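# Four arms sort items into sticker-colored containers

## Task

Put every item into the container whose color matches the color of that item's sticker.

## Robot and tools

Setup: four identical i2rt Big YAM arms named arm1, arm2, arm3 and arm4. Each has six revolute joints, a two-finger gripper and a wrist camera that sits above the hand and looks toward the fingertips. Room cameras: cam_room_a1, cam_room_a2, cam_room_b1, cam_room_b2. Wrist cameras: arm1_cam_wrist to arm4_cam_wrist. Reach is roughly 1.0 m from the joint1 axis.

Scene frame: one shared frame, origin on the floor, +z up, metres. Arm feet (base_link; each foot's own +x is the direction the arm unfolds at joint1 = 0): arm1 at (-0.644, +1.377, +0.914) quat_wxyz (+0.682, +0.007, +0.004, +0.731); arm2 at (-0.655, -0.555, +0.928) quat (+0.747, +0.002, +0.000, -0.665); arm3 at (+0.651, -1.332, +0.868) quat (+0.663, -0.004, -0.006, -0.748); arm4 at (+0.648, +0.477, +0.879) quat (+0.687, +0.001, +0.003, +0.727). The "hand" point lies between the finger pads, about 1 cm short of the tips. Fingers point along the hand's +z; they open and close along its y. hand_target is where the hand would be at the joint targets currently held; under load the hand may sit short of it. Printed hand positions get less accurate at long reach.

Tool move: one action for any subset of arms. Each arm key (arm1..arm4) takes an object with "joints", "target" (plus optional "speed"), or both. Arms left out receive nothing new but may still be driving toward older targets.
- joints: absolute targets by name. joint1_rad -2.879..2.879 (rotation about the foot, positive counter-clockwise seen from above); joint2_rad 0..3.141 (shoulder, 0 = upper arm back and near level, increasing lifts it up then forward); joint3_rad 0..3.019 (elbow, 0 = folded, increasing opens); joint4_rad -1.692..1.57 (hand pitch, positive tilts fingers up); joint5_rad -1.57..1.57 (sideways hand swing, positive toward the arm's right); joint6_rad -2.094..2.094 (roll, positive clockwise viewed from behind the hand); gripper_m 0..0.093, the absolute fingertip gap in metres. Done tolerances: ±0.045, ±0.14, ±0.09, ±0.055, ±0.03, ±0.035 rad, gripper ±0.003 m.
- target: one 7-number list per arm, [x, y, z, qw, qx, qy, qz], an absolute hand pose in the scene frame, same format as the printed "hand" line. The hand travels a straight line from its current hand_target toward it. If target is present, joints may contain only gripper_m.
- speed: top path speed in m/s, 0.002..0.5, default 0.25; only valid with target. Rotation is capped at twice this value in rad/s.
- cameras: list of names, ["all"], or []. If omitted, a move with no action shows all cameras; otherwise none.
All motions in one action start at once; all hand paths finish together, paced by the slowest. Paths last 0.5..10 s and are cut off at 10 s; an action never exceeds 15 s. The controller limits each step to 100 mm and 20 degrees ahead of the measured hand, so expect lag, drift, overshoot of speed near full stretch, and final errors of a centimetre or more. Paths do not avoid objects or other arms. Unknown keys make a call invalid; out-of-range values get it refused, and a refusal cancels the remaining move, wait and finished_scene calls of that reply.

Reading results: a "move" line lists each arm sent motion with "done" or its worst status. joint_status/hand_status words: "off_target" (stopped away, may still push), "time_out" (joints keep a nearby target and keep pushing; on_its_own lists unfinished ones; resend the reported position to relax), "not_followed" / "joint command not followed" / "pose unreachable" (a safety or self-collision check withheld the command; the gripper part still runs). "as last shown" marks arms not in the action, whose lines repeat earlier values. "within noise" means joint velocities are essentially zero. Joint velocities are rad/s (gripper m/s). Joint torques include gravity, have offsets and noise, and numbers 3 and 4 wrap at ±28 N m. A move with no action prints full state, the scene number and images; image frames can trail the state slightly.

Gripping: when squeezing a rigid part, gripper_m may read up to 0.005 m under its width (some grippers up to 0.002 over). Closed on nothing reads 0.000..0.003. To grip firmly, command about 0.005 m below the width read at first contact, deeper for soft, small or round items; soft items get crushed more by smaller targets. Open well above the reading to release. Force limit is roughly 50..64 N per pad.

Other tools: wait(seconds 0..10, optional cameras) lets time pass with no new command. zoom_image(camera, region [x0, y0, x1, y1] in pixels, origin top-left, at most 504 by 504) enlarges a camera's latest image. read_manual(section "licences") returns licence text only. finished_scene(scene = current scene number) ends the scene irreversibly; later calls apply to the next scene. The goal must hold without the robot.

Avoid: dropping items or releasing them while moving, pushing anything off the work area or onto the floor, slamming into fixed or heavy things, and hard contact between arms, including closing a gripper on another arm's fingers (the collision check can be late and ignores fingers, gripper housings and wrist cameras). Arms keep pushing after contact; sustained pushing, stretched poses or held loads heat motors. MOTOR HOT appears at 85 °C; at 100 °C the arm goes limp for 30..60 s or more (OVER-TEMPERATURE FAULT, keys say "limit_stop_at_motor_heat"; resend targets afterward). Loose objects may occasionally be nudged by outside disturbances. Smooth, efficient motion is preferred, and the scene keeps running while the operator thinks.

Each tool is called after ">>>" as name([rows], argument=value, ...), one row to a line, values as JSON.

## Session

>>> move()

Scene clock: 0.00 s.
Joint torques (N m): no reading
Motor temperatures (°C): arm1=[20 23 27 23 21 21 21] | arm2=[23 24 26 22 22 20 23] | arm3=[24 23 24 23 24 23 23] | arm4=[22 22 24 22 24 21 24]
Heat: arm1: hottest joint3_rad 27 °C; arm2: hottest joint3_rad 26 °C; arm3: hottest joint1_rad 24 °C; arm4: hottest joint3_rad 24 °C.
Joint velocities: within noise
arm1.joint_positions: joint1_rad=+0.263 joint2_rad=+0.541 joint3_rad=+1.448 joint4_rad=-1.274 joint5_rad=+0.156 joint6_rad=+0.460 gripper_m=+0.09396
arm1.joint_status: not commanded
arm1.hand: x=-0.6726 y=+1.5709 z=+1.5115 quat_wxyz=(-0.269, +0.505, -0.648, -0.503) (m; scene frame)
arm1.hand_target: x=-0.6710 y=+1.5670 z=+1.5236 quat_wxyz=(-0.273, +0.499, -0.642, -0.514) (m; scene frame)
arm1.hand_status: not commanded
arm2.joint_positions: joint1_rad=+0.198 joint2_rad=+0.259 joint3_rad=+1.632 joint4_rad=-1.245 joint5_rad=-0.167 joint6_rad=+0.724 gripper_m=+0.09396
arm2.joint_status: not commanded
arm2.hand: x=-0.6318 y=-0.5412 z=+1.6271 quat_wxyz=(-0.736, -0.518, -0.413, +0.142) (m; scene frame)
arm2.hand_target: x=-0.6338 y=-0.5350 z=+1.6303 quat_wxyz=(-0.741, -0.512, -0.410, +0.144) (m; scene frame)
arm2.hand_status: not commanded
arm3.joint_positions: joint1_rad=-0.202 joint2_rad=+0.522 joint3_rad=+1.369 joint4_rad=-1.376 joint5_rad=-0.141 joint6_rad=+0.009 gripper_m=+0.09396
arm3.joint_status: not commanded
arm3.hand: x=+0.6119 y=-1.5148 z=+1.4102 quat_wxyz=(-0.346, -0.682, -0.528, +0.369) (m; scene frame)
arm3.hand_target: x=+0.6127 y=-1.5121 z=+1.4202 quat_wxyz=(-0.352, -0.676, -0.525, +0.378) (m; scene frame)
arm3.hand_status: not commanded
arm4.joint_positions: joint1_rad=+0.128 joint2_rad=+0.492 joint3_rad=+1.422 joint4_rad=-1.388 joint5_rad=-0.180 joint6_rad=-0.624 gripper_m=+0.09396
arm4.joint_status: not commanded
arm4.hand: x=+0.5895 y=+0.6391 z=+1.4459 quat_wxyz=(-0.401, +0.802, -0.272, -0.348) (m; scene frame)
arm4.hand_target: x=+0.5903 y=+0.6352 z=+1.4556 quat_wxyz=(-0.410, +0.797, -0.269, -0.353) (m; scene frame)
arm4.hand_status: not commanded
pictures: arm1_cam_wrist, arm2_cam_wrist, arm3_cam_wrist, arm4_cam_wrist, cam_room_a1, cam_room_a2, cam_room_b1, cam_room_b2
Images, in order (width x height): arm1_cam_wrist 672x504, arm2_cam_wrist 672x504, arm3_cam_wrist 672x504, arm4_cam_wrist 672x504, cam_room_a1 672x504, cam_room_a2 672x504, cam_room_b1 672x504, cam_room_b2 672x504.

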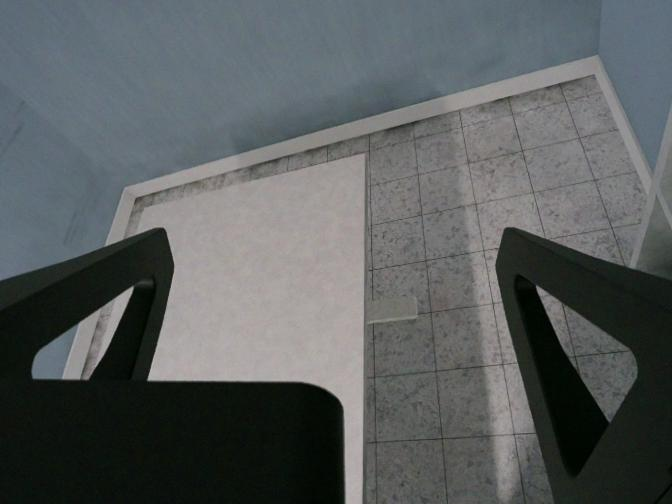

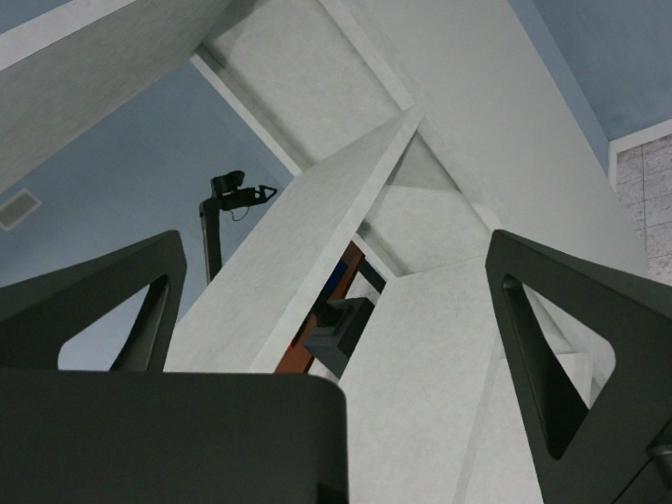

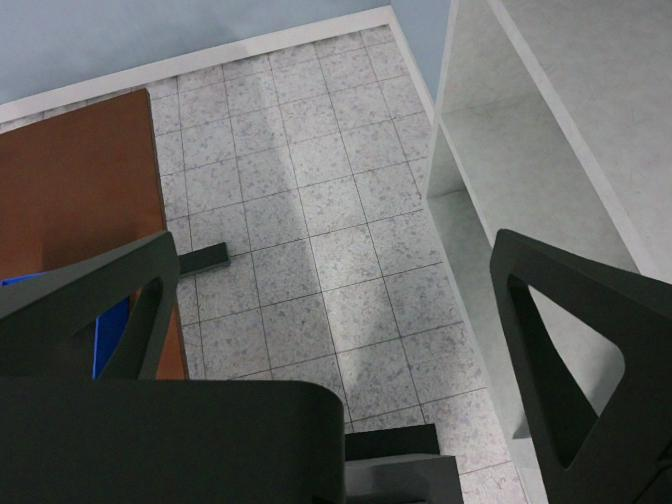

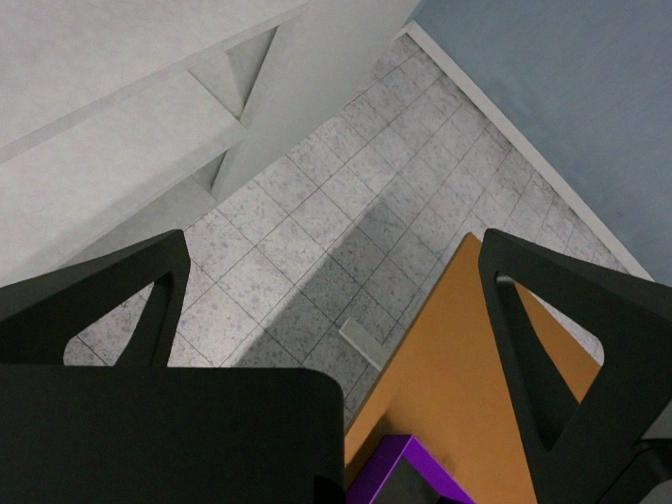

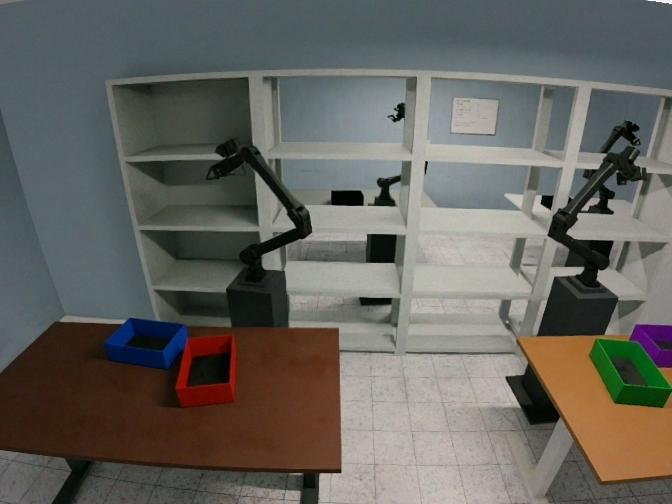

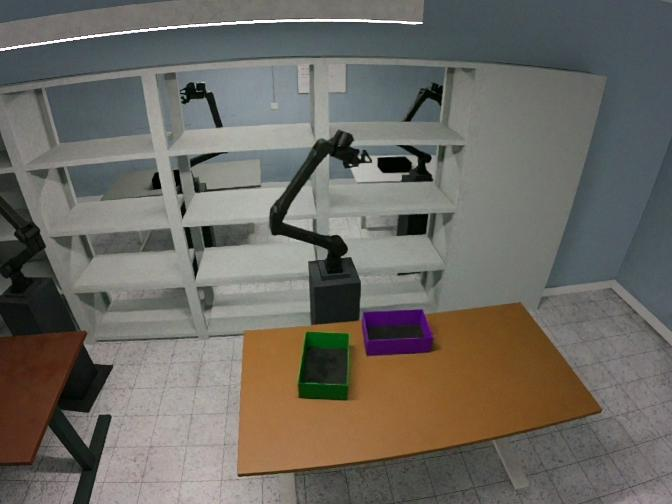

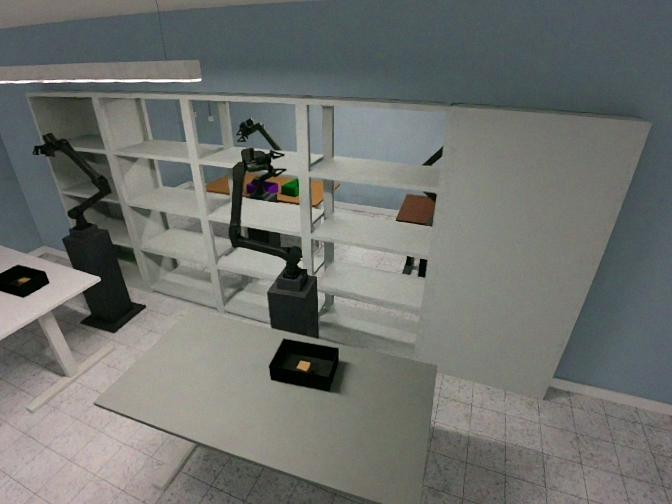

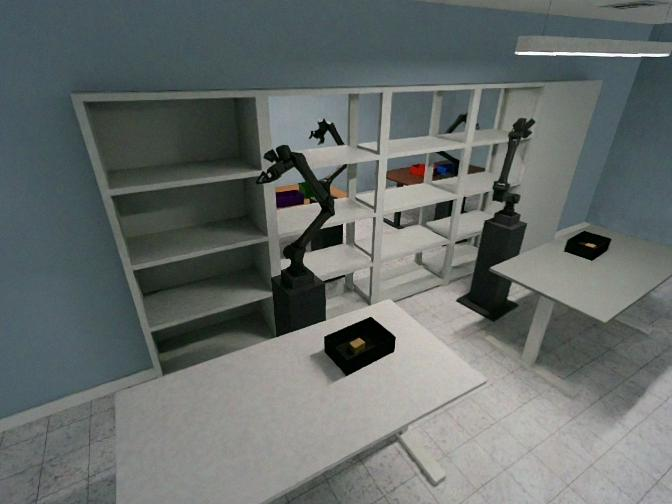

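>>> zoom_image(camera="cam_room_b1", region=[260, 330, 350, 400])

>>> zoom_image(camera="cam_room_b2", region=[320, 315, 400, 380])

>>> move(arm1={"joints":{"joint1_rad":1.75,"joint2_rad":1.5,"joint3_rad":1.4,"joint4_rad":-1.1,"joint5_rad":0,"joint6_rad":0}}, arm2={"joints":{"joint1_rad":-1.4,"joint2_rad":1.5,"joint3_rad":1.4,"joint4_rad":-1.1,"joint5_rad":0,"joint6_rad":0}}, arm3={"joints":{"joint1_rad":1.691,"joint2_rad":1.1,"joint3_rad":1.4,"joint4_rad":-1.2,"joint5_rad":0,"joint6_rad":0}}, arm4={"joints":{"joint1_rad":-1.63,"joint2_rad":1.1,"joint3_rad":1.4,"joint4_rad":-1.2,"joint5_rad":0,"joint6_rad":0}}, cameras=["arm1_cam_wrist","arm2_cam_wrist","arm3_cam_wrist","arm4_cam_wrist"])

Scaled by 5.600.

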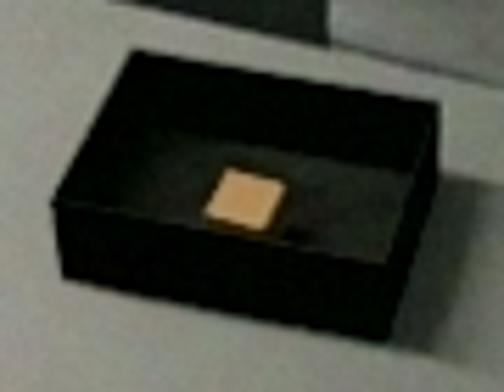

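Scaled by 6.300.

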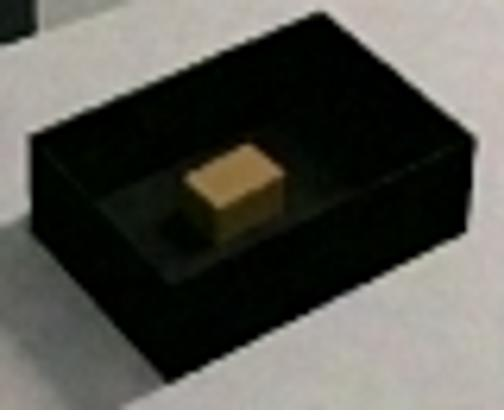

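Scene clock: 8.67 s.
Joint torques (N m): arm1=[-2.08 -12.75 12.94 1.09 0.08 -0.04] | arm2=[1.49 -14.39 11.26 1.63 0 -0.08] | arm3=[1.61 -9.11 11.22 1.46 0.11 -0.11] | arm4=[1.26 -9.35 10.63 1.29 0.03 0.14]
Motor temperatures (°C): arm1=[20 23 27 23 21 21 21] | arm2=[23 24 26 22 22 20 23] | arm3=[24 23 25 23 24 23 23] | arm4=[22 22 25 22 24 21 24]
Heat: arm1: hottest joint3_rad 27 °C; arm2: hottest joint3_rad 26 °C; arm3: hottest joint3_rad 25 °C; arm4: hottest joint3_rad 25 °C.
move: arm1 done; arm2 done; arm3 done; arm4 done
Joint velocities: within noise
arm1.joint_positions: joint1_rad=+1.754 joint2_rad=+1.520 joint3_rad=+1.382 joint4_rad=-1.105 joint5_rad=-0.002 joint6_rad=+0.006 gripper_m=+0.09398
arm1.joint_status: all done
arm1.hand: x=-1.1521 y=+1.2452 z=+1.1461 quat_wxyz=(+0.019, +0.978, +0.121, -0.169) (m; scene frame)
arm1.hand_target: x=-1.1564 y=+1.2464 z=+1.1655 quat_wxyz=(+0.021, +0.974, +0.122, -0.190) (m; scene frame)
arm1.hand_status: not commanded
arm2.joint_positions: joint1_rad=-1.409 joint2_rad=+1.490 joint3_rad=+1.401 joint4_rad=-1.104 joint5_rad=+0.000 joint6_rad=+0.014 gripper_m=+0.09398
arm2.joint_status: all done
arm2.hand: x=-1.1661 y=-0.7017 z=+1.1753 quat_wxyz=(-0.026, -0.974, -0.130, +0.184) (m; scene frame)
arm2.hand_target: x=-1.1666 y=-0.7068 z=+1.1705 quat_wxyz=(-0.025, -0.973, -0.141, +0.181) (m; scene frame)
arm2.hand_status: not commanded
arm3.joint_positions: joint1_rad=+1.685 joint2_rad=+1.109 joint3_rad=+1.380 joint4_rad=-1.205 joint5_rad=-0.002 joint6_rad=+0.006 gripper_m=+0.09398
arm3.joint_status: all done
arm3.hand: x=+1.0797 y=-1.3289 z=+1.2708 quat_wxyz=(-0.314, -0.003, -0.950, +0.006) (m; scene frame)
arm3.hand_target: x=+1.0802 y=-1.3266 z=+1.2853 quat_wxyz=(-0.330, +0.002, -0.944, +0.007) (m; scene frame)
arm3.hand_status: not commanded
arm4.joint_positions: joint1_rad=-1.633 joint2_rad=+1.110 joint3_rad=+1.377 joint4_rad=-1.208 joint5_rad=+0.001 joint6_rad=-0.012 gripper_m=+0.09398
arm4.joint_status: all done
arm4.hand: x=+1.0785 y=+0.4758 z=+1.2771 quat_wxyz=(-0.307, +0.004, -0.952, +0.005) (m; scene frame)
arm4.hand_target: x=+1.0796 y=+0.4771 z=+1.2946 quat_wxyz=(-0.327, -0.001, -0.945, +0.002) (m; scene frame)
arm4.hand_status: not commanded
pictures: arm1_cam_wrist, arm2_cam_wrist, arm3_cam_wrist, arm4_cam_wrist
Images, in order (width x height): arm1_cam_wrist 672x504, arm2_cam_wrist 672x504, arm3_cam_wrist 672x504, arm4_cam_wrist 672x504.

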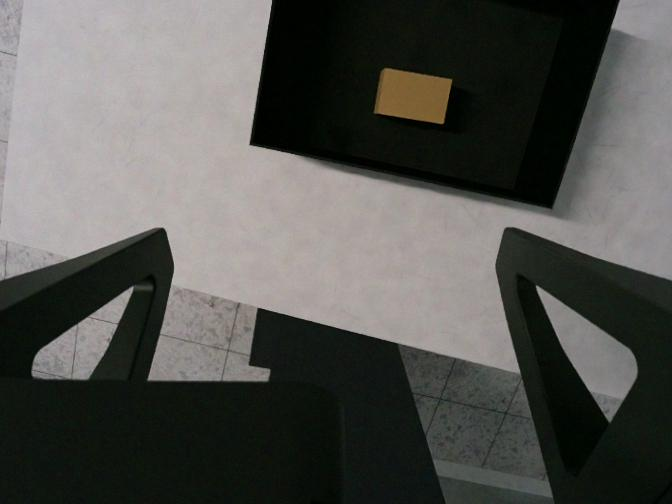

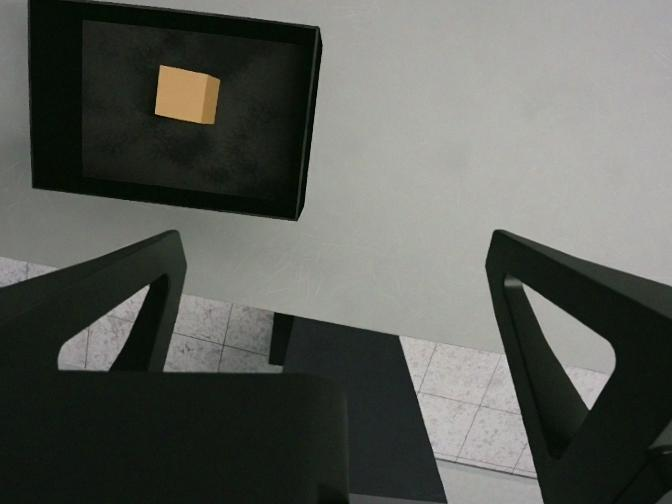

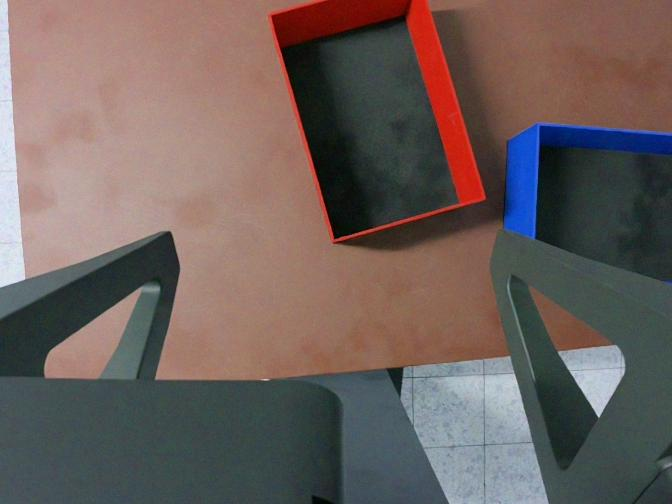

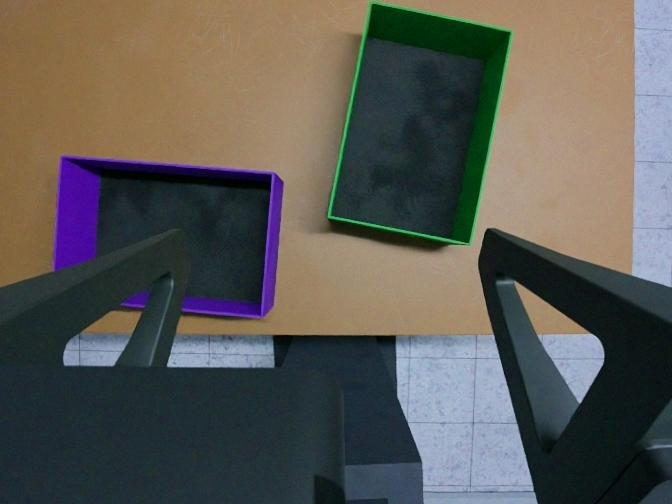

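>>> move(arm1={"target":[-1.230,1.315,0.91,-0.0105,-0.9830,-0.0593,0.1733],"speed":0.3}, arm2={"target":[-1.195,-0.89,0.91,-0.0098,-0.9832,-0.0558,0.1733],"speed":0.3}, cameras=["arm1_cam_wrist","arm2_cam_wrist"])

Scene clock: 41.97 s.
Joint torques (N m): arm1=[-2.37 -15.03 9.5 1.25 -0.11 -0.04] | arm2=[0.26 -20.07 12.77 1.81 0.33 0.21] | arm3=[1.49 -8.94 11.21 1.42 0.11 -0.11] | arm4=[0.73 -9.88 10.77 1.39 0.07 0.17]
Motor temperatures (°C): arm1=[20 24 30 23 21 21 21] | arm2=[23 25 28 22 22 20 23] | arm3=[24 23 29 23 24 23 23] | arm4=[22 22 31 22 24 21 24]
Heat: arm1: hottest joint3_rad 30 °C; arm2: hottest joint3_rad 28 °C; arm3: hottest joint3_rad 29 °C; arm4: hottest joint3_rad 31 °C.
move: arm1 off_target; arm2 off_target
Joint velocities: within noise
arm1.joint_positions: joint1_rad=+1.611 joint2_rad=+1.920 joint3_rad=+1.216 joint4_rad=-0.563 joint5_rad=-0.008 joint6_rad=-0.006 gripper_m=+0.09398
arm1.joint_status: not commanded
arm1.hand: x=-1.2210 y=+1.3134 z=+0.9022 quat_wxyz=(+0.010, +0.986, +0.058, -0.159) (m; scene frame)
arm1.hand_target: x=-1.2299 y=+1.3151 z=+0.9103 quat_wxyz=(+0.010, +0.983, +0.059, -0.173) (m; scene frame)
arm1.hand_status: off_target (0.012 m and 1.7 deg from the pose sent, 0.258 m and 7.2 deg at the start)
arm2.joint_positions: joint1_rad=-1.084 joint2_rad=+2.012 joint3_rad=+1.349 joint4_rad=-0.645 joint5_rad=+0.155 joint6_rad=+0.446 gripper_m=+0.09398
arm2.joint_status: not commanded
arm2.hand: x=-1.1725 y=-0.8791 z=+0.8973 quat_wxyz=(+0.003, -0.986, -0.068, +0.150) (m; scene frame)
arm2.hand_target: x=-1.1939 y=-0.8893 z=+0.9107 quat_wxyz=(-0.010, -0.983, -0.056, +0.173) (m; scene frame)
arm2.hand_status: off_target (0.028 m and 3.3 deg from the pose sent, 0.327 m and 8.8 deg at the start)
arm3, arm4: as last shown
pictures: arm1_cam_wrist, arm2_cam_wrist
Images, in order (width x height): arm1_cam_wrist 672x504, arm2_cam_wrist 672x504.

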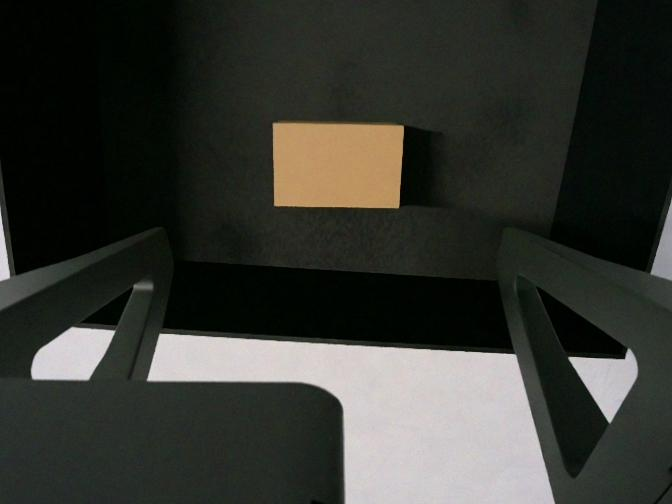

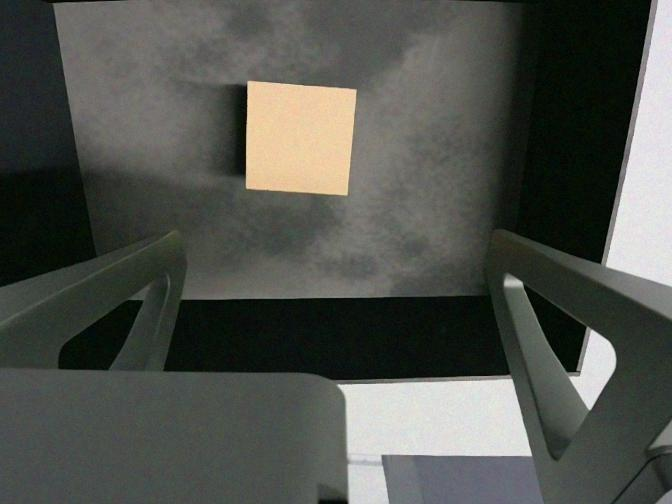

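>>> move(arm1={"target":[-1.232,1.317,0.80,-0.0105,-0.9830,-0.0593,0.1733],"speed":0.2}, arm2={"target":[-1.2065,-0.911,0.805,-0.0030,-0.9847,-0.0172,0.1736],"speed":0.2}, cameras=["arm1_cam_wrist","arm2_cam_wrist"])

Scene clock: 51.07 s.
Joint torques (N m): arm1=[-2.49 -16.26 7.36 1.52 -0.11 -0.04] | arm2=[1.26 -21.25 11.43 1.91 0.37 0.21] | arm3=[1.49 -9.11 11.29 1.39 0.11 -0.11] | arm4=[0.85 -9.35 10.67 1.28 0.04 0.17]
Motor temperatures (°C): arm1=[20 25 31 23 21 21 21] | arm2=[23 26 30 22 22 20 23] | arm3=[24 23 30 23 24 23 23] | arm4=[22 22 33 22 24 21 24]
Heat: arm1: hottest joint3_rad 31 °C; arm2: hottest joint3_rad 30 °C; arm3: hottest joint3_rad 30 °C; arm4: hottest joint3_rad 33 °C.
move: arm1 off_target; arm2 off_target
Joint velocities: within noise
arm1.joint_positions: joint1_rad=+1.611 joint2_rad=+2.133 joint3_rad=+1.192 joint4_rad=-0.325 joint5_rad=-0.009 joint6_rad=-0.009 gripper_m=+0.09398
arm1.joint_status: not commanded
arm1.hand: x=-1.2230 y=+1.3135 z=+0.7926 quat_wxyz=(+0.010, +0.985, +0.059, -0.160) (m; scene frame)
arm1.hand_target: x=-1.2319 y=+1.3171 z=+0.8002 quat_wxyz=(+0.010, +0.983, +0.059, -0.173) (m; scene frame)
arm1.hand_status: off_target (0.012 m and 1.6 deg from the pose sent, 0.103 m and 1.7 deg at the start)
arm2.joint_positions: joint1_rad=-1.071 joint2_rad=+2.233 joint3_rad=+1.424 joint4_rad=-0.508 joint5_rad=+0.185 joint6_rad=+0.546 gripper_m=+0.09398
arm2.joint_status: not commanded
arm2.hand: x=-1.1904 y=-0.8949 z=+0.7999 quat_wxyz=(+0.009, -0.988, -0.023, +0.155) (m; scene frame)
arm2.hand_target: x=-1.2056 y=-0.9107 z=+0.8057 quat_wxyz=(-0.003, -0.985, -0.017, +0.174) (m; scene frame)
arm2.hand_status: off_target (0.023 m and 2.6 deg from the pose sent, 0.103 m and 6.5 deg at the start)
arm3, arm4: as last shown
pictures: arm1_cam_wrist, arm2_cam_wrist
Images, in order (width x height): arm1_cam_wrist 672x504, arm2_cam_wrist 672x504.

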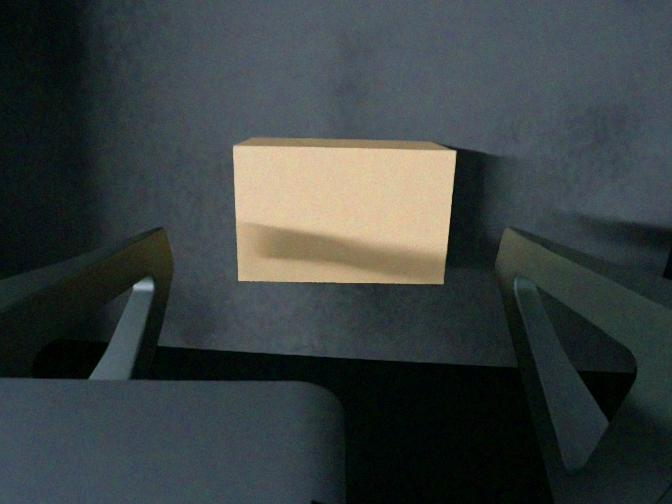

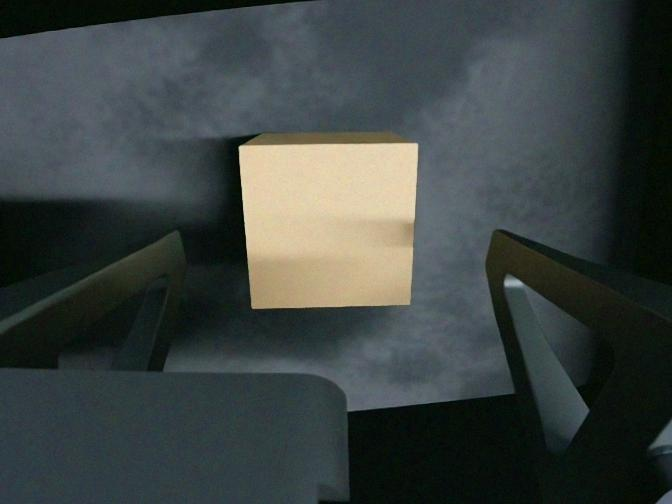

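>>> move(arm1={"target":[-1.234,1.321,0.742,-0.0105,-0.9830,-0.0593,0.1733],"speed":0.1}, arm2={"target":[-1.2056,-0.9128,0.741,-0.0030,-0.9847,-0.0172,0.1736],"speed":0.1}, cameras=["arm1_cam_wrist","arm2_cam_wrist"])

Scene clock: 58.00 s.
Joint torques (N m): arm1=[-2.73 -14.92 8.25 1.51 -0.05 -0.07] | arm2=[1.44 -20.78 10.61 1.88 0.38 0.22] | arm3=[1.61 -9.23 11.26 1.5 0.12 -0.11] | arm4=[0.91 -9.17 10.73 1.31 0.08 0.15]
Motor temperatures (°C): arm1=[20 25 31 23 21 21 21] | arm2=[23 26 30 22 22 20 23] | arm3=[24 23 30 23 24 23 23] | arm4=[22 22 33 22 24 21 24]
Heat: arm1: hottest joint3_rad 31 °C; arm2: hottest joint3_rad 30 °C; arm3: hottest joint3_rad 30 °C; arm4: hottest joint3_rad 33 °C.
move: arm1 off_target; arm2 off_target
Joint velocities: within noise
arm1.joint_positions: joint1_rad=+1.606 joint2_rad=+2.245 joint3_rad=+1.192 joint4_rad=-0.218 joint5_rad=-0.011 joint6_rad=-0.017 gripper_m=+0.09398
arm1.joint_status: not commanded
arm1.hand: x=-1.2171 y=+1.3168 z=+0.7380 quat_wxyz=(+0.010, +0.986, +0.061, -0.157) (m; scene frame)
arm1.hand_target: x=-1.2336 y=+1.3212 z=+0.7424 quat_wxyz=(+0.010, +0.983, +0.059, -0.173) (m; scene frame)
arm1.hand_status: off_target (0.018 m and 1.9 deg from the pose sent, 0.052 m and 1.6 deg at the start)
arm2.joint_positions: joint1_rad=-1.069 joint2_rad=+2.346 joint3_rad=+1.450 joint4_rad=-0.406 joint5_rad=+0.187 joint6_rad=+0.550 gripper_m=+0.09398
arm2.joint_status: not commanded
arm2.hand: x=-1.1939 y=-0.8985 z=+0.7447 quat_wxyz=(+0.005, -0.987, -0.022, +0.161) (m; scene frame)
arm2.hand_target: x=-1.2047 y=-0.9125 z=+0.7415 quat_wxyz=(-0.003, -0.985, -0.017, +0.173) (m; scene frame)
arm2.hand_status: off_target (0.019 m and 1.8 deg from the pose sent, 0.063 m and 2.7 deg at the start)
arm3, arm4: as last shown
pictures: arm1_cam_wrist, arm2_cam_wrist
Images, in order (width x height): arm1_cam_wrist 672x504, arm2_cam_wrist 672x504.

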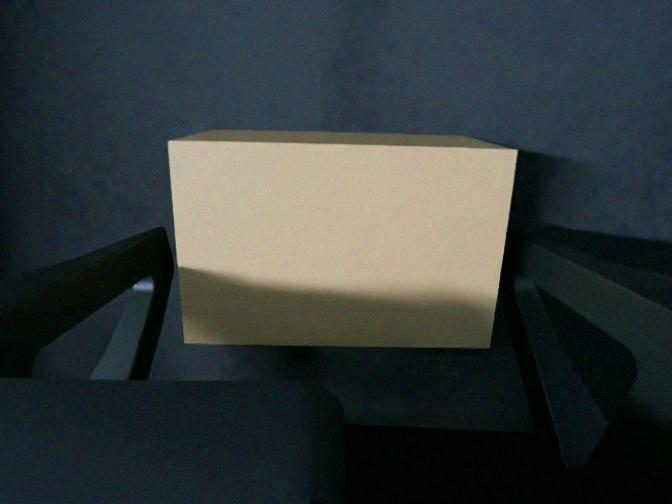

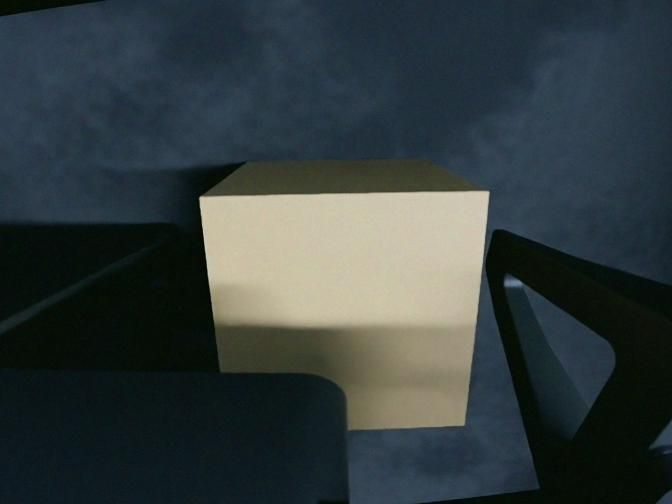

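>>> move(arm1={"joints":{"gripper_m":0.055}}, arm2={"joints":{"gripper_m":0.036}})

>>> move(arm1={"target":[-1.215,1.317,0.97,-0.0105,-0.9830,-0.0593,0.1733],"speed":0.2}, arm2={"target":[-1.19,-0.90,0.97,-0.0030,-0.9847,-0.0172,0.1736],"speed":0.2}, cameras=["arm1_cam_wrist","arm2_cam_wrist"])

Scene clock: 62.47 s.
Joint torques (N m): arm1=[-3.14 -15.27 8.31 1.33 -0.02 -0.07] | arm2=[1.44 -20.89 10.52 1.84 0.34 0.2] | arm3=[1.55 -9 11.23 1.47 0.12 -0.11] | arm4=[1.08 -9.58 10.62 1.31 0.06 0.18]
Motor temperatures (°C): arm1=[20 25 31 23 21 21 21] | arm2=[23 26 30 22 22 20 23] | arm3=[24 23 30 23 24 23 23] | arm4=[22 22 34 22 24 21 24]
Heat: arm1: hottest joint3_rad 31 °C; arm2: hottest joint3_rad 30 °C; arm3: hottest joint3_rad 30 °C; arm4: hottest joint3_rad 34 °C.
move: arm1 off_target; arm2 off_target
Joint velocities: within noise
arm1.joint_positions: joint1_rad=+1.606 joint2_rad=+2.245 joint3_rad=+1.192 joint4_rad=-0.218 joint5_rad=-0.011 joint6_rad=-0.017 gripper_m=+0.06901
arm1.joint_status: gripper_m off_target (ended at +0.06904, target +0.05500)
arm1.hand: x=-1.2171 y=+1.3167 z=+0.7380 quat_wxyz=(+0.010, +0.986, +0.061, -0.157) (m; scene frame)
arm1.hand_target: x=-1.2336 y=+1.3212 z=+0.7424 quat_wxyz=(+0.010, +0.983, +0.059, -0.173) (m; scene frame)
arm1.hand_status: not commanded
arm2.joint_positions: joint1_rad=-1.069 joint2_rad=+2.346 joint3_rad=+1.451 joint4_rad=-0.406 joint5_rad=+0.188 joint6_rad=+0.551 gripper_m=+0.05334
arm2.joint_status: gripper_m off_target (ended at +0.05335, target +0.03600)
arm2.hand: x=-1.1946 y=-0.8988 z=+0.7451 quat_wxyz=(+0.005, -0.987, -0.021, +0.162) (m; scene frame)
arm2.hand_target: x=-1.2048 y=-0.9125 z=+0.7415 quat_wxyz=(-0.003, -0.985, -0.017, +0.174) (m; scene frame)
arm2.hand_status: not commanded
arm3, arm4: as last shown
pictures: none

Scene clock: 64.30 s.
Joint torques (N m): arm1=[-2.61 -14.21 13.52 0.55 0.1 0.06] | arm2=[1.32 -21.36 11.26 0.81 0.32 0.17] | arm3=[1.55 -9.05 11.25 1.48 0.11 -0.11] | arm4=[1.2 -9 10.78 1.28 0.06 0.15]
Motor temperatures (°C): arm1=[20 25 31 23 21 21 21] | arm2=[23 26 30 22 22 20 23] | arm3=[24 23 30 23 24 23 23] | arm4=[22 22 34 22 24 21 24]
Heat: arm1: hottest joint3_rad 31 °C; arm2: hottest joint3_rad 30 °C; arm3: hottest joint3_rad 30 °C; arm4: hottest joint3_rad 34 °C.
move: arm1 off_target; arm2 off_target
Joint velocities: within noise
arm1.joint_positions: joint1_rad=+1.606 joint2_rad=+1.798 joint3_rad=+1.179 joint4_rad=-0.666 joint5_rad=-0.011 joint6_rad=-0.017 gripper_m=+0.06901
arm1.joint_status: not commanded
arm1.hand: x=-1.1945 y=+1.3182 z=+0.9470 quat_wxyz=(+0.010, +0.987, +0.061, -0.150) (m; scene frame)
arm1.hand_target: x=-1.2140 y=+1.3172 z=+0.9705 quat_wxyz=(+0.011, +0.983, +0.059, -0.174) (m; scene frame)
arm1.hand_status: off_target (0.031 m and 2.7 deg from the pose sent, 0.232 m and 1.9 deg at the start)
arm2.joint_positions: joint1_rad=-1.069 joint2_rad=+1.956 joint3_rad=+1.448 joint4_rad=-0.776 joint5_rad=+0.188 joint6_rad=+0.551 gripper_m=+0.05334
arm2.joint_status: not commanded
arm2.hand: x=-1.1873 y=-0.8940 z=+0.9609 quat_wxyz=(+0.000, -0.985, -0.020, +0.169) (m; scene frame)
arm2.hand_target: x=-1.1898 y=-0.9000 z=+0.9700 quat_wxyz=(-0.003, -0.985, -0.017, +0.174) (m; scene frame)
arm2.hand_status: off_target (0.011 m and 0.8 deg from the pose sent, 0.225 m and 1.7 deg at the start)
arm3, arm4: as last shown
pictures: arm1_cam_wrist, arm2_cam_wrist
Images, in order (width x height): arm1_cam_wrist 672x504, arm2_cam_wrist 672x504.

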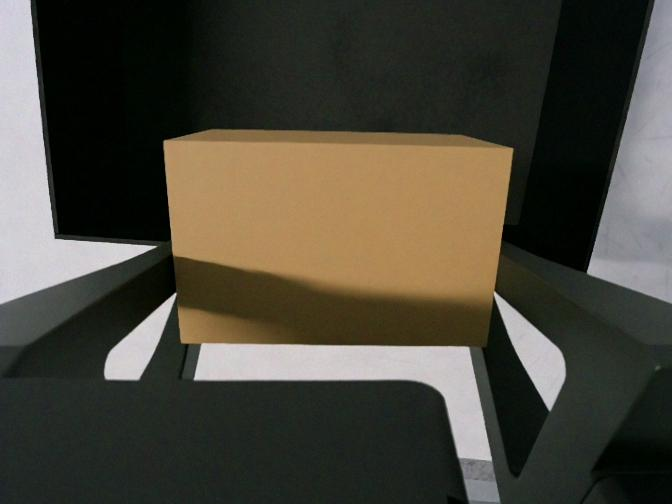

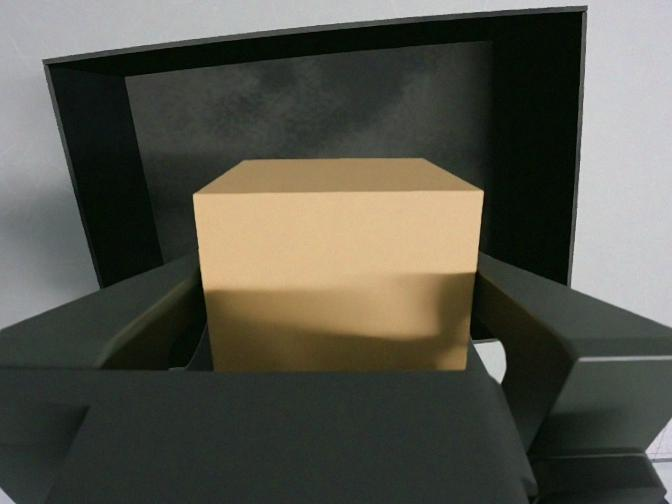

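>>> move(arm1={"joints":{"joint2_rad":1.0,"joint3_rad":1.2,"joint4_rad":-0.1}}, arm2={"joints":{"joint2_rad":1.0,"joint3_rad":1.2,"joint4_rad":-0.1}}, cameras=["cam_room_a1","cam_room_a2","cam_room_b1","cam_room_b2"])

>>> zoom_image(camera="cam_room_b1", region=[220, 140, 330, 260])

>>> zoom_image(camera="cam_room_b2", region=[280, 160, 420, 290])

Scene clock: 70.33 s.
Joint torques (N m): arm1=[-2.2 -3.66 13.93 2.1 0.07 0] | arm2=[1.26 -6.83 12.74 2.78 0.07 0.12] | arm3=[1.67 -8.94 11.26 1.46 0.11 -0.11] | arm4=[1.14 -9.05 10.69 1.31 0.05 0.16]
Motor temperatures (°C): arm1=[20 25 31 23 21 21 21] | arm2=[23 26 31 22 22 20 23] | arm3=[24 23 31 23 24 23 23] | arm4=[22 22 34 22 24 21 24]
Heat: arm1: hottest joint3_rad 31 °C; arm2: hottest joint3_rad 31 °C; arm3: hottest joint3_rad 31 °C; arm4: hottest joint3_rad 34 °C.
move: arm1 done; arm2 done
Joint velocities: within noise
arm1.joint_positions: joint1_rad=+1.606 joint2_rad=+1.001 joint3_rad=+1.177 joint4_rad=-0.109 joint5_rad=-0.011 joint6_rad=-0.017 gripper_m=+0.06901
arm1.joint_status: all done
arm1.hand: x=-1.1302 y=+1.3226 z=+1.4913 quat_wxyz=(+0.034, +0.676, +0.047, -0.735) (m; scene frame)
arm1.hand_target: x=-1.1276 y=+1.3238 z=+1.5078 quat_wxyz=(+0.034, +0.664, +0.045, -0.746) (m; scene frame)
arm1.hand_status: not commanded
arm2.joint_positions: joint1_rad=-1.069 joint2_rad=+0.993 joint3_rad=+1.192 joint4_rad=-0.107 joint5_rad=+0.188 joint6_rad=+0.551 gripper_m=+0.05332
arm2.joint_status: all done
arm2.hand: x=-1.0747 y=-0.8149 z=+1.5092 quat_wxyz=(-0.352, -0.674, +0.046, +0.648) (m; scene frame)
arm2.hand_target: x=-1.0752 y=-0.8183 z=+1.5126 quat_wxyz=(-0.359, -0.671, +0.048, +0.647) (m; scene frame)
arm2.hand_status: not commanded
arm3, arm4: as last shown
pictures: cam_room_a1, cam_room_a2, cam_room_b1, cam_room_b2
Images, in order (width x height): cam_room_a1 672x504, cam_room_a2 672x504, cam_room_b1 672x504, cam_room_b2 672x504.

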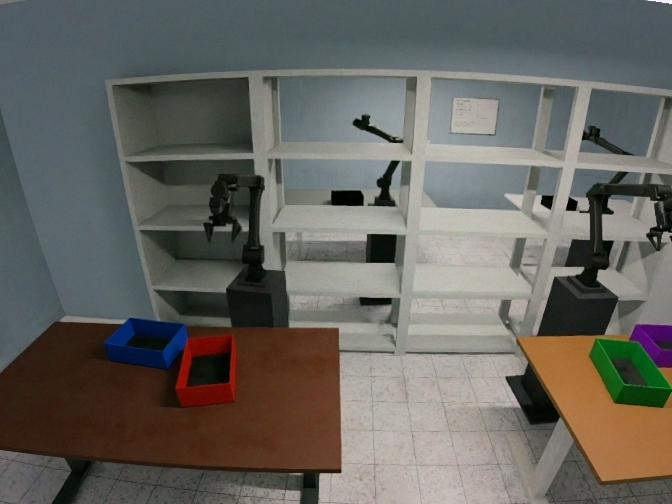

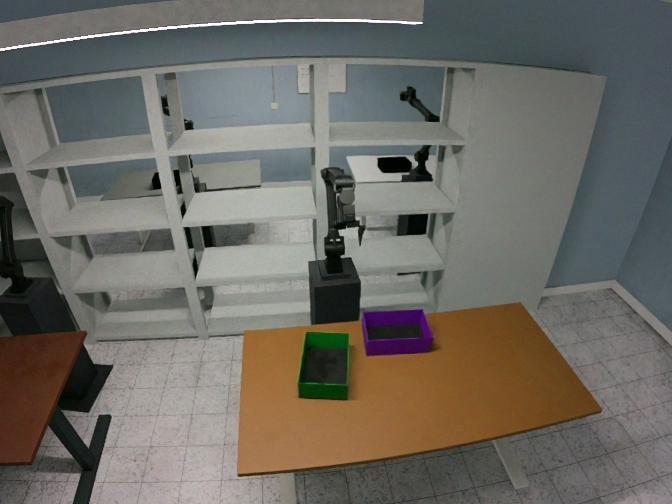

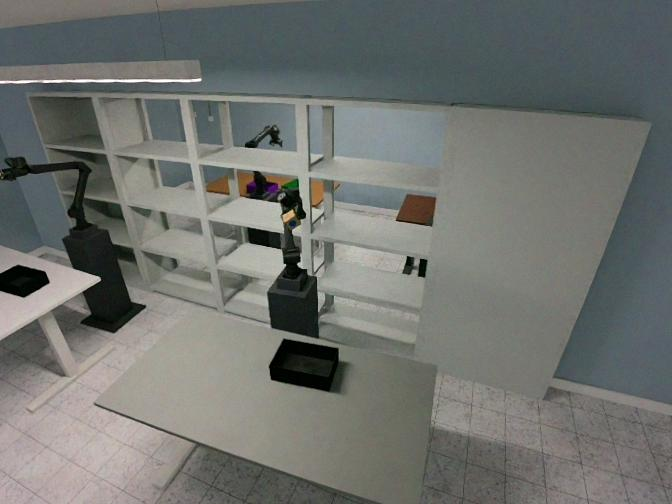

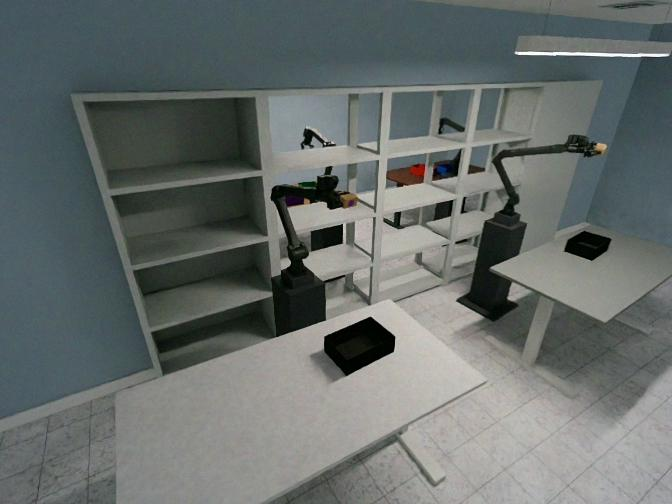

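Scaled by 4.200.

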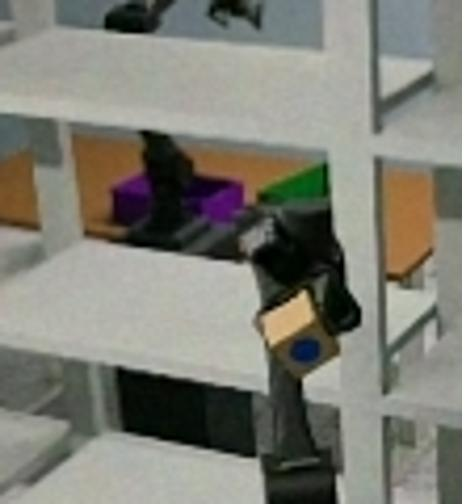

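Scaled by 3.600.

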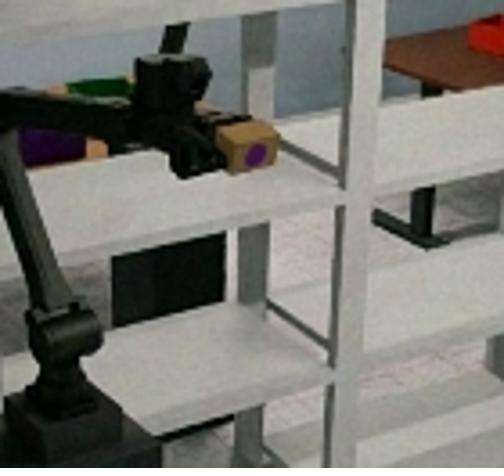

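>>> move(arm1={"joints":{"joint2_rad":0.55,"joint3_rad":1.4,"joint4_rad":-1.0}}, arm2={"joints":{"joint2_rad":0.55,"joint3_rad":1.4,"joint4_rad":-1.0}})

>>> move(arm1={"joints":{"joint1_rad":-2.271,"joint5_rad":0,"joint6_rad":0}}, arm2={"joints":{"joint1_rad":0.925,"joint5_rad":0,"joint6_rad":0}})

>>> move(arm1={"joints":{"joint2_rad":1.072,"joint3_rad":0.85,"joint4_rad":-0.563}}, arm2={"joints":{"joint2_rad":1.072,"joint3_rad":0.85,"joint4_rad":-0.563}}, cameras=["arm1_cam_wrist","arm2_cam_wrist"])

Scene clock: 80.67 s.
Joint torques (N m): arm1=[-1.79 3.72 9.76 1.68 0.04 0.07] | arm2=[1.2 0.67 8.92 2.18 0.11 0.13] | arm3=[1.55 -9.11 11.28 1.43 0.11 -0.11] | arm4=[0.91 -9.23 10.67 1.31 0.05 0.14]
Motor temperatures (°C): arm1=[20 25 32 23 21 21 22] | arm2=[23 26 32 22 22 20 24] | arm3=[24 23 31 23 24 23 23] | arm4=[22 22 35 22 24 21 24]
Heat: arm1: hottest joint3_rad 32 °C; arm2: hottest joint3_rad 32 °C; arm3: hottest joint3_rad 31 °C; arm4: hottest joint3_rad 35 °C.
move: arm1 done; arm2 done
Joint velocities: within noise
arm1.joint_positions: joint1_rad=+1.606 joint2_rad=+0.560 joint3_rad=+1.388 joint4_rad=-0.995 joint5_rad=-0.011 joint6_rad=-0.017 gripper_m=+0.06901
arm1.joint_status: all done
arm1.hand: x=-0.8723 y=+1.3493 z=+1.5468 quat_wxyz=(+0.031, +0.757, +0.051, -0.651) (m; scene frame)
arm1.hand_target: x=-0.8642 y=+1.3506 z=+1.5537 quat_wxyz=(+0.031, +0.751, +0.049, -0.657) (m; scene frame)
arm1.hand_status: not commanded
arm2.joint_positions: joint1_rad=-1.069 joint2_rad=+0.560 joint3_rad=+1.401 joint4_rad=-0.990 joint5_rad=+0.188 joint6_rad=+0.551 gripper_m=+0.05332
arm2.joint_status: all done
arm2.hand: x=-0.8660 y=-0.6662 z=+1.5648 quat_wxyz=(-0.298, -0.757, +0.035, +0.580) (m; scene frame)
arm2.hand_target: x=-0.8613 y=-0.6642 z=+1.5641 quat_wxyz=(-0.302, -0.757, +0.037, +0.578) (m; scene frame)
arm2.hand_status: not commanded
arm3, arm4: as last shown
pictures: none

Scene clock: 83.30 s.
Joint torques (N m): arm1=[-2.02 3.6 10 1.54 -0.02 0.12] | arm2=[1.14 0.85 8.9 2.19 -0.04 -0.08] | arm3=[1.67 -9.17 11.28 1.47 0.12 -0.11] | arm4=[1.26 -9.29 10.67 1.35 0.05 0.19]
Motor temperatures (°C): arm1=[20 25 32 23 21 21 22] | arm2=[23 26 31 22 22 20 24] | arm3=[24 23 31 23 24 23 23] | arm4=[22 22 35 22 24 21 24]
Heat: arm1: hottest joint3_rad 32 °C; arm2: hottest joint3_rad 31 °C; arm3: hottest joint3_rad 31 °C; arm4: hottest joint3_rad 35 °C.
move: arm1 done; arm2 done
Joint velocities: within noise
arm1.joint_positions: joint1_rad=-2.263 joint2_rad=+0.560 joint3_rad=+1.388 joint4_rad=-0.995 joint5_rad=+0.002 joint6_rad=-0.007 gripper_m=+0.06908
arm1.joint_status: all done
arm1.hand: x=-0.4397 y=+1.2349 z=+1.5397 quat_wxyz=(-0.608, -0.232, -0.732, +0.202) (m; scene frame)
arm1.hand_target: x=-0.4470 y=+1.2385 z=+1.5469 quat_wxyz=(-0.614, -0.235, -0.726, +0.203) (m; scene frame)
arm1.hand_status: not commanded
arm2.joint_positions: joint1_rad=+0.920 joint2_rad=+0.560 joint3_rad=+1.401 joint4_rad=-0.990 joint5_rad=+0.001 joint6_rad=+0.014 gripper_m=+0.05326
arm2.joint_status: all done
arm2.hand: x=-0.4525 y=-0.6785 z=+1.5650 quat_wxyz=(-0.631, -0.207, -0.729, +0.167) (m; scene frame)
arm2.hand_target: x=-0.4564 y=-0.6748 z=+1.5644 quat_wxyz=(-0.630, -0.199, -0.731, +0.169) (m; scene frame)
arm2.hand_status: not commanded
arm3.joint_positions: joint1_rad=+1.685 joint2_rad=+1.109 joint3_rad=+1.380 joint4_rad=-1.205 joint5_rad=-0.002 joint6_rad=+0.006 gripper_m=+0.09398
arm3.joint_status: not commanded
arm3.hand: x=+1.0797 y=-1.3289 z=+1.2708 quat_wxyz=(-0.314, -0.003, -0.950, +0.006) (m; scene frame)
arm3.hand_target: x=+1.0802 y=-1.3266 z=+1.2853 quat_wxyz=(-0.330, +0.002, -0.944, +0.007) (m; scene frame)
arm3.hand_status: not commanded
arm4.joint_positions: joint1_rad=-1.633 joint2_rad=+1.110 joint3_rad=+1.377 joint4_rad=-1.208 joint5_rad=+0.001 joint6_rad=-0.012 gripper_m=+0.09398
arm4.joint_status: not commanded
arm4.hand: x=+1.0785 y=+0.4758 z=+1.2771 quat_wxyz=(-0.307, +0.004, -0.952, +0.005) (m; scene frame)
arm4.hand_target: x=+1.0796 y=+0.4771 z=+1.2946 quat_wxyz=(-0.327, -0.001, -0.945, +0.002) (m; scene frame)
arm4.hand_status: not commanded
pictures: none

Scene clock: 84.70 s.
Joint torques (N m): arm1=[-2.26 -5.19 15.19 2.17 -0.03 0.1] | arm2=[1.08 -9.35 13.56 3 -0.04 -0.08] | arm3=[1.44 -9 11.23 1.43 0.12 -0.1] | arm4=[0.91 -9.17 10.66 1.33 0.07 0.2]
Motor temperatures (°C): arm1=[20 25 32 23 21 21 22] | arm2=[23 26 31 22 22 20 24] | arm3=[24 23 31 23 24 23 23] | arm4=[22 22 35 22 24 21 24]
Heat: arm1: hottest joint3_rad 32 °C; arm2: hottest joint3_rad 31 °C; arm3: hottest joint3_rad 31 °C; arm4: hottest joint3_rad 35 °C.
move: arm1 done; arm2 done
Joint velocities: within noise
arm1.joint_positions: joint1_rad=-2.263 joint2_rad=+1.081 joint3_rad=+0.808 joint4_rad=-0.582 joint5_rad=+0.002 joint6_rad=-0.007 gripper_m=+0.06908
arm1.joint_status: all done
arm1.hand: x=-0.2885 y=+1.1224 z=+1.1143 quat_wxyz=(-0.325, -0.284, -0.895, +0.111) (m; scene frame)
arm1.hand_target: x=-0.2784 y=+1.1117 z=+1.1436 quat_wxyz=(-0.357, -0.286, -0.881, +0.120) (m; scene frame)
arm1.hand_status: not commanded
arm2.joint_positions: joint1_rad=+0.920 joint2_rad=+1.081 joint3_rad=+0.826 joint4_rad=-0.585 joint5_rad=+0.001 joint6_rad=+0.014 gripper_m=+0.05326
arm2.joint_status: all done
arm2.hand: x=-0.2781 y=-0.7799 z=+1.1436 quat_wxyz=(-0.346, -0.254, -0.899, +0.091) (m; scene frame)
arm2.hand_target: x=-0.2687 y=-0.7827 z=+1.1642 quat_wxyz=(-0.370, -0.242, -0.892, +0.099) (m; scene frame)
arm2.hand_status: not commanded
arm3, arm4: as last shown
pictures: arm1_cam_wrist, arm2_cam_wrist
Images, in order (width x height): arm1_cam_wrist 672x504, arm2_cam_wrist 672x504.

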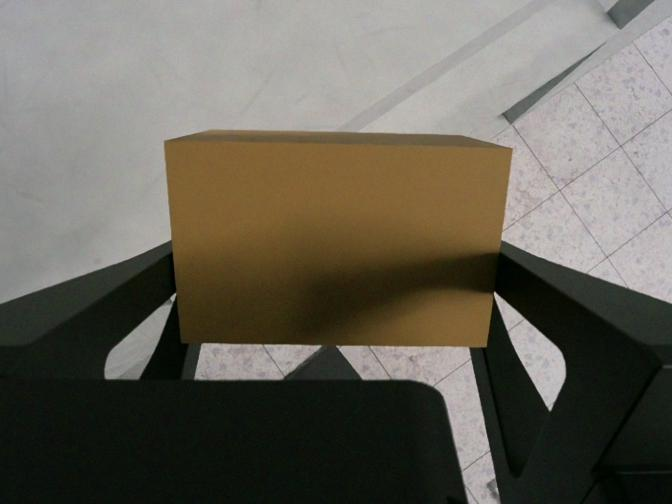

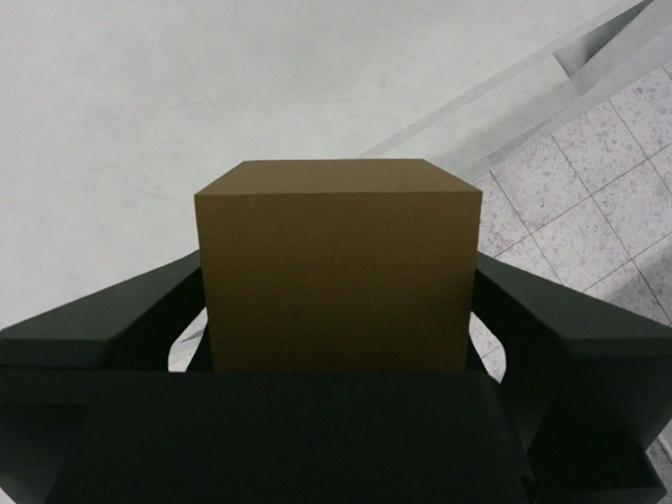

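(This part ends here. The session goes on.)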